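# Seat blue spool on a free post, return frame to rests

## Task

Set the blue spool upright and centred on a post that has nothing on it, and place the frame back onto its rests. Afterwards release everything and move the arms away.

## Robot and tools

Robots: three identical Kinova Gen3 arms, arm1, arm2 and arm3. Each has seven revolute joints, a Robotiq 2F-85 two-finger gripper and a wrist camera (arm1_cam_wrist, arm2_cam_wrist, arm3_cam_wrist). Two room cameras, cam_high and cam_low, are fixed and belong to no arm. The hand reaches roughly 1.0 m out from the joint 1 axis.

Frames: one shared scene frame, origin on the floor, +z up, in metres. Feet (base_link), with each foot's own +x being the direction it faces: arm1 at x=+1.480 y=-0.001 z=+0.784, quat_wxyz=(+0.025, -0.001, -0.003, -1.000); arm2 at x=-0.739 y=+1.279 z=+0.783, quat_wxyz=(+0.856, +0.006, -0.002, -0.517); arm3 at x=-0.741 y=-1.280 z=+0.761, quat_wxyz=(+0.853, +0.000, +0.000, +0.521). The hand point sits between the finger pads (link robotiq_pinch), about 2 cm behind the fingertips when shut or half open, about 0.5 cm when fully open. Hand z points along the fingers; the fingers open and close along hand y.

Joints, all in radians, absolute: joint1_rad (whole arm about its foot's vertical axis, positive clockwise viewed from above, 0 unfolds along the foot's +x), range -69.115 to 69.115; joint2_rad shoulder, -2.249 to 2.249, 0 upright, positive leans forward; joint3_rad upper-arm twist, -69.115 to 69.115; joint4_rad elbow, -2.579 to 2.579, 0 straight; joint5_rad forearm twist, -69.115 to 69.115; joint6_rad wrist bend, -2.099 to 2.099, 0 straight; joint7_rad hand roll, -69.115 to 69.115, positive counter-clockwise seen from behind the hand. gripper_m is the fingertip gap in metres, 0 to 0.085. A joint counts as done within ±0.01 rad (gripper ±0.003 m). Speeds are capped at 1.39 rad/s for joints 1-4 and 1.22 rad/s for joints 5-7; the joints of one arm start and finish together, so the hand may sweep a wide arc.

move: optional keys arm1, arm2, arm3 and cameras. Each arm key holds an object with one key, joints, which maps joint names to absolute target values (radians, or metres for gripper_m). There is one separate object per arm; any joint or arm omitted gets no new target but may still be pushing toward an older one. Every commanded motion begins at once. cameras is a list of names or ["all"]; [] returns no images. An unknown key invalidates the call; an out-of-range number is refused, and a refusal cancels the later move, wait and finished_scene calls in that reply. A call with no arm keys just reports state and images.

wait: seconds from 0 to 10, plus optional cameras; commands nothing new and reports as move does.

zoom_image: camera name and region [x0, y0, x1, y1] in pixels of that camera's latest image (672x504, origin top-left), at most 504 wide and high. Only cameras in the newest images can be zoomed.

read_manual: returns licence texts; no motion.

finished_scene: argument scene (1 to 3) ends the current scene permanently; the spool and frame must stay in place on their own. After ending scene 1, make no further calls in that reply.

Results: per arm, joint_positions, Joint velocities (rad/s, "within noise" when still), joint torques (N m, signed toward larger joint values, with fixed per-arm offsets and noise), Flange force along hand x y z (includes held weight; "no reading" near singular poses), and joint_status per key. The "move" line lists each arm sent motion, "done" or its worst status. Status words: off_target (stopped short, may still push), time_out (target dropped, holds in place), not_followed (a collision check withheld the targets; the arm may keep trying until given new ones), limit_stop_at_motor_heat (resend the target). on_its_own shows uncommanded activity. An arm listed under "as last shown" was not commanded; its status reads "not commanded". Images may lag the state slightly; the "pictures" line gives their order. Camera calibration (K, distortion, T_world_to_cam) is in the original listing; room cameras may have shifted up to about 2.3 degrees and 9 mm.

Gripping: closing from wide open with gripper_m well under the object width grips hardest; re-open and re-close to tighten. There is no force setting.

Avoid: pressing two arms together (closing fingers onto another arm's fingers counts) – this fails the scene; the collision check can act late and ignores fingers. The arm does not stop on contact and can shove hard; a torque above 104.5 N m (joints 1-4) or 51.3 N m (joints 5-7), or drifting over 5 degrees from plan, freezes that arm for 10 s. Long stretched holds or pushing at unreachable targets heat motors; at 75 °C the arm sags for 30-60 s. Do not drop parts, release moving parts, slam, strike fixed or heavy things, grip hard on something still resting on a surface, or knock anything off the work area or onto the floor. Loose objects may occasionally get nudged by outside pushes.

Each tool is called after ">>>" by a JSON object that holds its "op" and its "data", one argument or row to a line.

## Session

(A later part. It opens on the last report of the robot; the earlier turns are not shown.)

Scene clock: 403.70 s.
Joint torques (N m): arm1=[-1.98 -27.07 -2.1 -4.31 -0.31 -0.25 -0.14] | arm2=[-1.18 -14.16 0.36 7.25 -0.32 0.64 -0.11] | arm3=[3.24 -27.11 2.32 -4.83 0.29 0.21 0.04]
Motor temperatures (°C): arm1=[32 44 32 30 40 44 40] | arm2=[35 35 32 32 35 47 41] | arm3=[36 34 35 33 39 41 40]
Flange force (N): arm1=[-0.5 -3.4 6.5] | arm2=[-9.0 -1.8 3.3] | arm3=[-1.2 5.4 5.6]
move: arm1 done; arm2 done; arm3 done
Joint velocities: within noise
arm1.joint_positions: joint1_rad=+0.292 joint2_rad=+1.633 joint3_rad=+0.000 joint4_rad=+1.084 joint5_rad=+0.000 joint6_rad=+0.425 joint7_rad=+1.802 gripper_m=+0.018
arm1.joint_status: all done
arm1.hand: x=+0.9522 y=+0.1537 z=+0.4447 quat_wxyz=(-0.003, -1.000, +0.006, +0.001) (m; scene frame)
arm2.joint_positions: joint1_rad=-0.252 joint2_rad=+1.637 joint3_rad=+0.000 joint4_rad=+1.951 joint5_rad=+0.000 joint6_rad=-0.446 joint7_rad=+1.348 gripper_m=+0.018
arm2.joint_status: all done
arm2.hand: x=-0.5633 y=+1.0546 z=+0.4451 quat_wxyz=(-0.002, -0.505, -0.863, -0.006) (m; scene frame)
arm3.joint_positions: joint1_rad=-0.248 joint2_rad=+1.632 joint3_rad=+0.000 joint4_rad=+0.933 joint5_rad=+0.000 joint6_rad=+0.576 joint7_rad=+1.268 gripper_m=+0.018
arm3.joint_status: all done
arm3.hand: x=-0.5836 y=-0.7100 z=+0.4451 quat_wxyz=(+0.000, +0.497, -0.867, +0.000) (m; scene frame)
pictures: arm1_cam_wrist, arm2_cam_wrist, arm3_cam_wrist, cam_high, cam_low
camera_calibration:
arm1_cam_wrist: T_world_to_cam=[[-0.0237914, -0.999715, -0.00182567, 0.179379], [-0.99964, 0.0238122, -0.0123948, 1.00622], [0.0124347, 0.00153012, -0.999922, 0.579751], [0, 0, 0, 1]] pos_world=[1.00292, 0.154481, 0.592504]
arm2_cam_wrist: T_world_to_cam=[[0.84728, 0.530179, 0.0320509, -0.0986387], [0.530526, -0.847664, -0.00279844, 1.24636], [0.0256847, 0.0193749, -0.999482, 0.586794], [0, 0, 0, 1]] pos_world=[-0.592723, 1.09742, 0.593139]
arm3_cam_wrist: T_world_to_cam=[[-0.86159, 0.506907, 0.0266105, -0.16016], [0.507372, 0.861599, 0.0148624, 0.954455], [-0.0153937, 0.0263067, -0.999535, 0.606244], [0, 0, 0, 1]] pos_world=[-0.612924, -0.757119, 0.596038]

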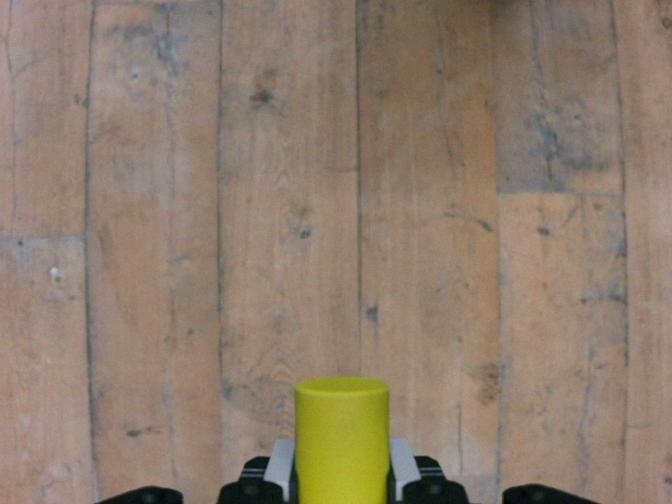

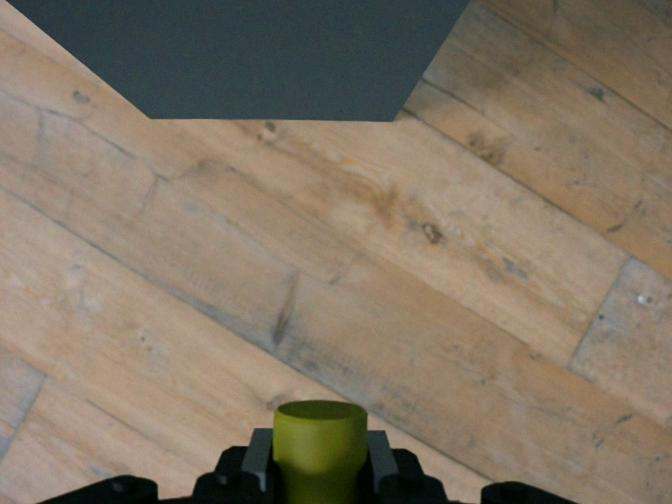

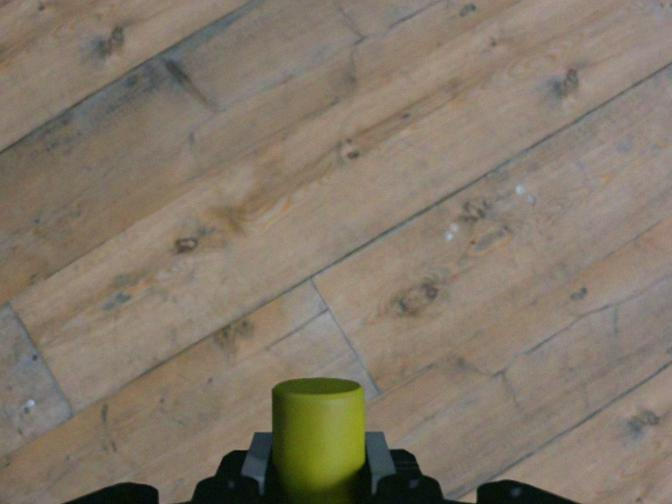

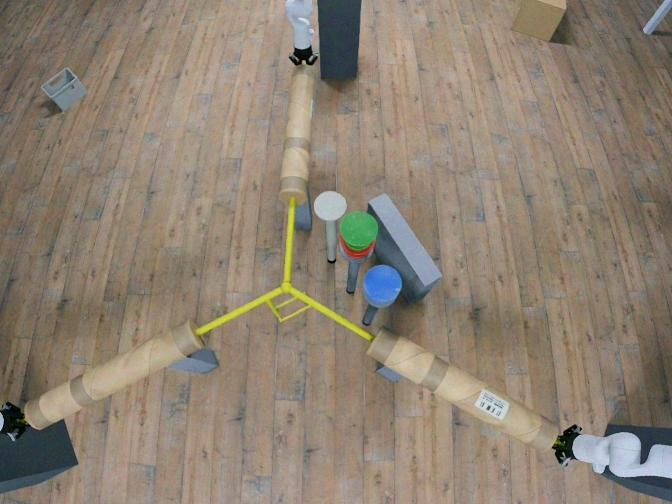

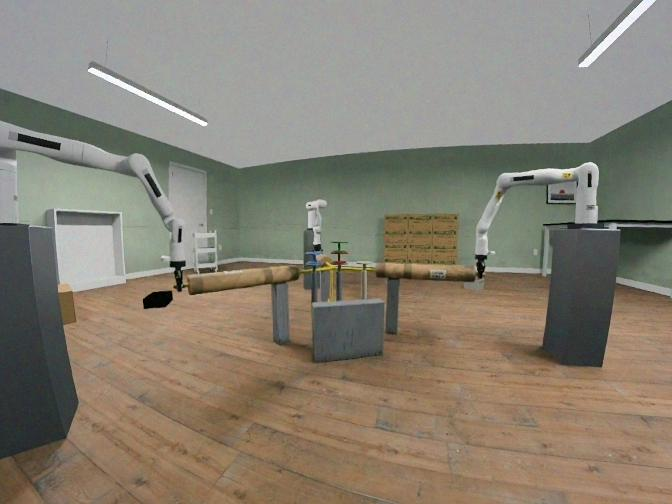

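>>> {"op": "move", "data": {
  "arm1": {"joints":{"joint2_rad":1.6401,"joint4_rad":1.076,"joint6_rad":0.4255}},
  "arm2": {"joints":{"joint2_rad":1.6435,"joint4_rad":1.9432,"joint6_rad":-0.4451}},
  "arm3": {"joints":{"joint2_rad":1.6396,"joint4_rad":0.9253,"joint6_rad":0.5767}},
  "cameras": []
}}

>>> {"op": "move", "data": {
  "arm1": {"joints":{"joint2_rad":1.6474,"joint4_rad":1.0682,"joint6_rad":0.426}},
  "arm2": {"joints":{"joint2_rad":1.6504,"joint4_rad":1.9358,"joint6_rad":-0.4446}},
  "arm3": {"joints":{"joint2_rad":1.6469,"joint4_rad":0.9174,"joint6_rad":0.5773}},
  "cameras": []
}}

Scene clock: 410.30 s.
Joint torques (N m): arm1=[-1.92 -21.48 -2.02 -6.21 -0.2 -2.63 -0.13] | arm2=[-1.04 -10.5 0.39 4.34 -0.26 0.32 0.01] | arm3=[3.31 -22.2 2.42 -6.2 0.39 -1.97 0.13]
Motor temperatures (°C): arm1=[31 44 32 30 40 44 40] | arm2=[35 35 32 32 35 47 41] | arm3=[36 34 35 33 39 41 40]
Flange force (N): arm1=[5.8 -1.5 -11.8] | arm2=[-7.2 -1.2 -12.4] | arm3=[5.6 3.9 -9.8]
move: arm1 done; arm2 done; arm3 done
Joint velocities: within noise
arm1.joint_positions: joint1_rad=+0.292 joint2_rad=+1.640 joint3_rad=+0.000 joint4_rad=+1.076 joint5_rad=+0.000 joint6_rad=+0.426 joint7_rad=+1.802 gripper_m=+0.018
arm1.joint_status: all done
arm1.hand: x=+0.9523 y=+0.1536 z=+0.4417 quat_wxyz=(-0.003, -1.000, +0.006, +0.001) (m; scene frame)
arm2.joint_positions: joint1_rad=-0.252 joint2_rad=+1.643 joint3_rad=+0.000 joint4_rad=+1.943 joint5_rad=+0.000 joint6_rad=-0.445 joint7_rad=+1.348 gripper_m=+0.018
arm2.joint_status: all done
arm2.hand: x=-0.5633 y=+1.0547 z=+0.4422 quat_wxyz=(-0.002, -0.505, -0.863, -0.006) (m; scene frame)
arm3.joint_positions: joint1_rad=-0.248 joint2_rad=+1.640 joint3_rad=+0.000 joint4_rad=+0.925 joint5_rad=+0.000 joint6_rad=+0.577 joint7_rad=+1.268 gripper_m=+0.018
arm3.joint_status: all done
arm3.hand: x=-0.5836 y=-0.7100 z=+0.4422 quat_wxyz=(+0.000, +0.497, -0.867, +0.000) (m; scene frame)
pictures: none
No camera images: "cameras" was empty.

Scene clock: 410.80 s.
Joint torques (N m): arm1=[-2 18.61 -2.37 -24.49 0.16 -23.28 -0.12] | arm2=[-0.55 35.99 -0.06 -33.83 -0.74 -5.21 -0.01] | arm3=[2.76 9.94 1.79 -19.46 0.65 -19.32 0.11]
Motor temperatures (°C): arm1=[31 44 32 30 40 44 40] | arm2=[35 35 32 32 35 47 41] | arm3=[36 34 35 33 39 41 40]
Flange force (N): arm1=[60.6 13.9 -155.3] | arm2=[11.2 -2.0 -215.6] | arm3=[61.2 -12.0 -122.5]
move: arm1 done; arm2 done; arm3 done
Joint velocities: within noise
arm1.joint_positions: joint1_rad=+0.292 joint2_rad=+1.647 joint3_rad=+0.000 joint4_rad=+1.068 joint5_rad=+0.000 joint6_rad=+0.426 joint7_rad=+1.802 gripper_m=+0.018
arm1.joint_status: all done
arm1.hand: x=+0.9522 y=+0.1536 z=+0.4389 quat_wxyz=(-0.003, -1.000, +0.006, +0.001) (m; scene frame)
arm2.joint_positions: joint1_rad=-0.252 joint2_rad=+1.650 joint3_rad=+0.000 joint4_rad=+1.936 joint5_rad=+0.000 joint6_rad=-0.445 joint7_rad=+1.348 gripper_m=+0.018
arm2.joint_status: all done
arm2.hand: x=-0.5633 y=+1.0547 z=+0.4393 quat_wxyz=(-0.002, -0.505, -0.863, -0.006) (m; scene frame)
arm3.joint_positions: joint1_rad=-0.248 joint2_rad=+1.647 joint3_rad=+0.000 joint4_rad=+0.917 joint5_rad=+0.000 joint6_rad=+0.577 joint7_rad=+1.268 gripper_m=+0.018
arm3.joint_status: all done
arm3.hand: x=-0.5836 y=-0.7100 z=+0.4393 quat_wxyz=(+0.000, +0.497, -0.867, +0.000) (m; scene frame)
pictures: none
No camera images: "cameras" was empty.

>>> {"op": "move", "data": {
  "arm1": {"joints":{"joint2_rad":1.6401,"joint4_rad":1.076,"joint6_rad":0.4255}},
  "arm2": {"joints":{"joint2_rad":1.6435,"joint4_rad":1.9432,"joint6_rad":-0.4451}},
  "arm3": {"joints":{"joint2_rad":1.6396,"joint4_rad":0.9253,"joint6_rad":0.5767}},
  "cameras": []
}}

>>> {"op": "move", "data": {
  "arm1": {"joints":{"gripper_m":0.085}},
  "arm2": {"joints":{"gripper_m":0.085}},
  "arm3": {"joints":{"gripper_m":0.085}},
  "cameras": ["cam_high","cam_low"]
}}

>>> {"op": "move", "data": {
  "arm1": {"joints":{"joint2_rad":1.3227,"joint4_rad":1.3515,"joint6_rad":0.4674}},
  "arm2": {"joints":{"joint2_rad":1.2967,"joint4_rad":2.2391,"joint6_rad":-0.3942}},
  "arm3": {"joints":{"joint2_rad":1.3277,"joint4_rad":1.1934,"joint6_rad":0.6205}},
  "cameras": ["cam_high","cam_low"]
}}

>>> {"op": "zoom_image", "data": {
  "camera": "cam_high",
  "region": [300, 180, 440, 340]
}}

Scene clock: 418.70 s.
Joint torques (N m): arm1=[-1.85 -17.02 -1.98 -7.32 -0.15 -4.03 -0.12] | arm2=[-0.97 -6.39 0.6 2.97 -0.34 0.49 0] | arm3=[3.19 -20.02 2.31 -6.2 0.4 -2.31 0.07]
Motor temperatures (°C): arm1=[31 44 32 31 40 46 40] | arm2=[35 35 32 32 35 47 41] | arm3=[36 34 35 34 39 42 40]
Flange force (N): arm1=[10.7 0.1 -25.4] | arm2=[-7.9 -0.8 -25.4] | arm3=[7.6 3.0 -15.1]
move: arm1 done; arm2 done; arm3 done
Joint velocities: within noise
arm1.joint_positions: joint1_rad=+0.292 joint2_rad=+1.640 joint3_rad=+0.000 joint4_rad=+1.076 joint5_rad=+0.000 joint6_rad=+0.425 joint7_rad=+1.802 gripper_m=+0.018
arm1.joint_status: all done
arm1.hand: x=+0.9524 y=+0.1536 z=+0.4415 quat_wxyz=(-0.003, -1.000, +0.006, +0.000) (m; scene frame)
arm2.joint_positions: joint1_rad=-0.252 joint2_rad=+1.644 joint3_rad=+0.000 joint4_rad=+1.943 joint5_rad=+0.000 joint6_rad=-0.445 joint7_rad=+1.348 gripper_m=+0.018
arm2.joint_status: all done
arm2.hand: x=-0.5634 y=+1.0548 z=+0.4420 quat_wxyz=(-0.002, -0.505, -0.863, -0.006) (m; scene frame)
arm3.joint_positions: joint1_rad=-0.248 joint2_rad=+1.640 joint3_rad=+0.000 joint4_rad=+0.925 joint5_rad=+0.000 joint6_rad=+0.577 joint7_rad=+1.268 gripper_m=+0.018
arm3.joint_status: all done
arm3.hand: x=-0.5836 y=-0.7101 z=+0.4420 quat_wxyz=(+0.000, +0.497, -0.867, +0.000) (m; scene frame)
pictures: none
No camera images: "cameras" was empty.

Scene clock: 419.93 s.
Joint torques (N m): arm1=[-0.02 -23.67 0.11 -2.98 0.27 0.22 -0.1] | arm2=[-0.9 -14.62 0.75 4.72 -0.45 -0.21 -0.11] | arm3=[1.12 -24.77 0.52 -4.18 -0.08 -0.05 0.06]
Motor temperatures (°C): arm1=[31 44 32 31 40 46 40] | arm2=[35 35 32 32 35 47 41] | arm3=[36 34 35 34 39 42 40]
Flange force (N): arm1=[-2.2 -0.1 1.7] | arm2=[-5.4 -1.4 -1.8] | arm3=[-3.1 2.3 1.6]
move: arm1 done; arm2 done; arm3 done
Joint velocities: within noise
arm1.joint_positions: joint1_rad=+0.292 joint2_rad=+1.640 joint3_rad=+0.000 joint4_rad=+1.076 joint5_rad=+0.000 joint6_rad=+0.425 joint7_rad=+1.802 gripper_m=+0.085
arm1.joint_status: all done
arm1.hand: x=+0.9523 y=+0.1536 z=+0.4417 quat_wxyz=(-0.003, -1.000, +0.006, +0.001) (m; scene frame)
arm2.joint_positions: joint1_rad=-0.252 joint2_rad=+1.643 joint3_rad=+0.000 joint4_rad=+1.943 joint5_rad=+0.000 joint6_rad=-0.445 joint7_rad=+1.348 gripper_m=+0.085
arm2.joint_status: all done
arm2.hand: x=-0.5634 y=+1.0547 z=+0.4421 quat_wxyz=(-0.002, -0.505, -0.863, -0.006) (m; scene frame)
arm3.joint_positions: joint1_rad=-0.248 joint2_rad=+1.640 joint3_rad=+0.000 joint4_rad=+0.925 joint5_rad=+0.000 joint6_rad=+0.577 joint7_rad=+1.268 gripper_m=+0.085
arm3.joint_status: all done
arm3.hand: x=-0.5836 y=-0.7100 z=+0.4421 quat_wxyz=(+0.000, +0.497, -0.867, +0.000) (m; scene frame)
pictures: cam_high, cam_low

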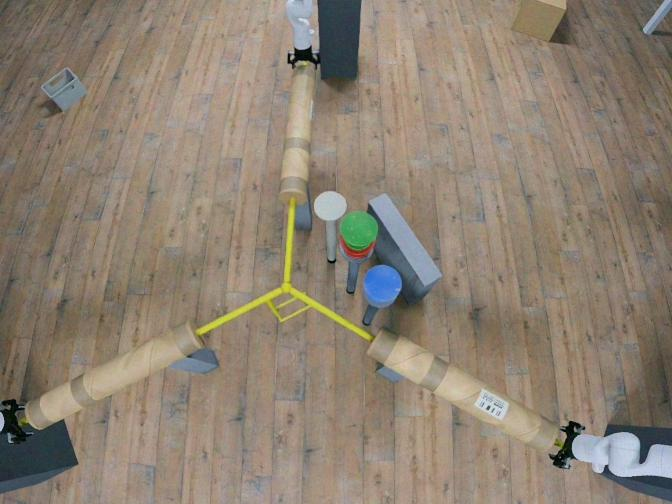

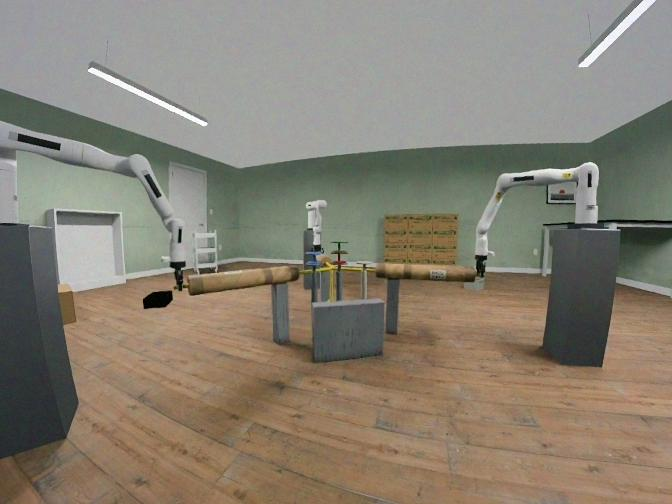

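Scene clock: 421.47 s.
Joint torques (N m): arm1=[-0.05 -23.59 0.07 -3.26 0.26 0.2 -0.09] | arm2=[-0.92 -14.19 0.85 4.36 -0.44 -0.19 -0.09] | arm3=[1.17 -24.61 0.57 -4.56 -0.14 -0.04 0.01]
Motor temperatures (°C): arm1=[31 44 32 31 40 46 40] | arm2=[35 35 32 32 35 47 41] | arm3=[36 34 35 34 39 42 40]
Flange force (N): arm1=[-2.3 -0.2 1.3] | arm2=[-6.2 -1.5 -3.8] | arm3=[-2.4 2.1 0.6]
move: arm1 done; arm2 done; arm3 done
Joint velocities: within noise
arm1.joint_positions: joint1_rad=+0.292 joint2_rad=+1.323 joint3_rad=+0.000 joint4_rad=+1.351 joint5_rad=+0.000 joint6_rad=+0.467 joint7_rad=+1.802 gripper_m=+0.085
arm1.joint_status: all done
arm1.hand: x=+0.9524 y=+0.1544 z=+0.5798 quat_wxyz=(-0.003, -1.000, +0.006, +0.001) (m; scene frame)
arm2.joint_positions: joint1_rad=-0.252 joint2_rad=+1.297 joint3_rad=+0.000 joint4_rad=+2.239 joint5_rad=+0.000 joint6_rad=-0.394 joint7_rad=+1.348 gripper_m=+0.085
arm2.joint_status: all done
arm2.hand: x=-0.5646 y=+1.0535 z=+0.5801 quat_wxyz=(-0.002, -0.505, -0.863, -0.006) (m; scene frame)
arm3.joint_positions: joint1_rad=-0.248 joint2_rad=+1.328 joint3_rad=+0.000 joint4_rad=+1.193 joint5_rad=+0.000 joint6_rad=+0.621 joint7_rad=+1.268 gripper_m=+0.085
arm3.joint_status: all done
arm3.hand: x=-0.5837 y=-0.7100 z=+0.5801 quat_wxyz=(+0.000, +0.497, -0.867, +0.000) (m; scene frame)
pictures: cam_high, cam_low

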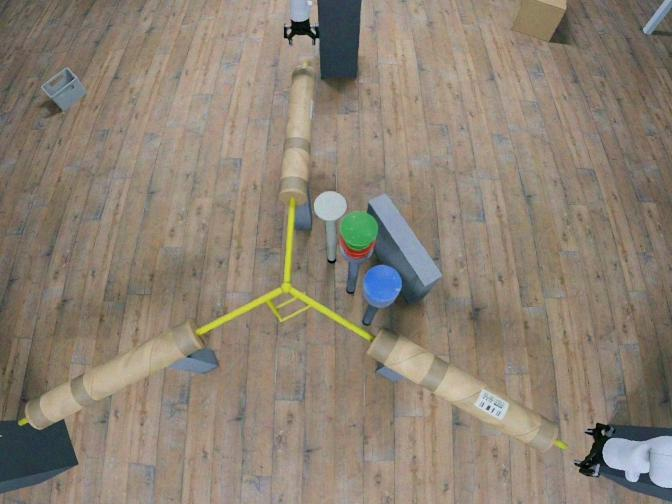

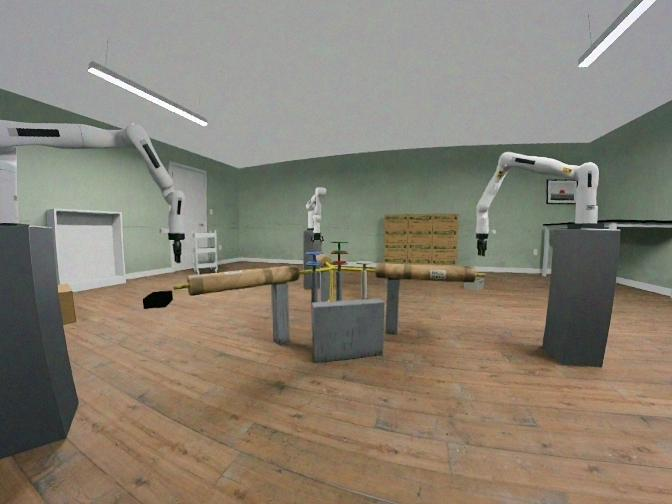

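Scaled by 3.150 from the camera's 672x504 image, which has a finer 960x720 frame.

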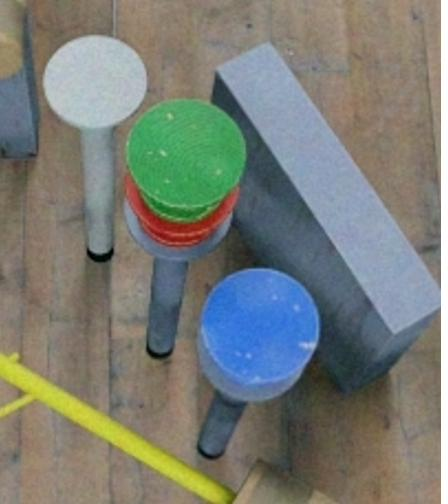

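>>> {"op": "finished_scene", "data": {
  "scene": 1
}}

The scene is finished: the task was done.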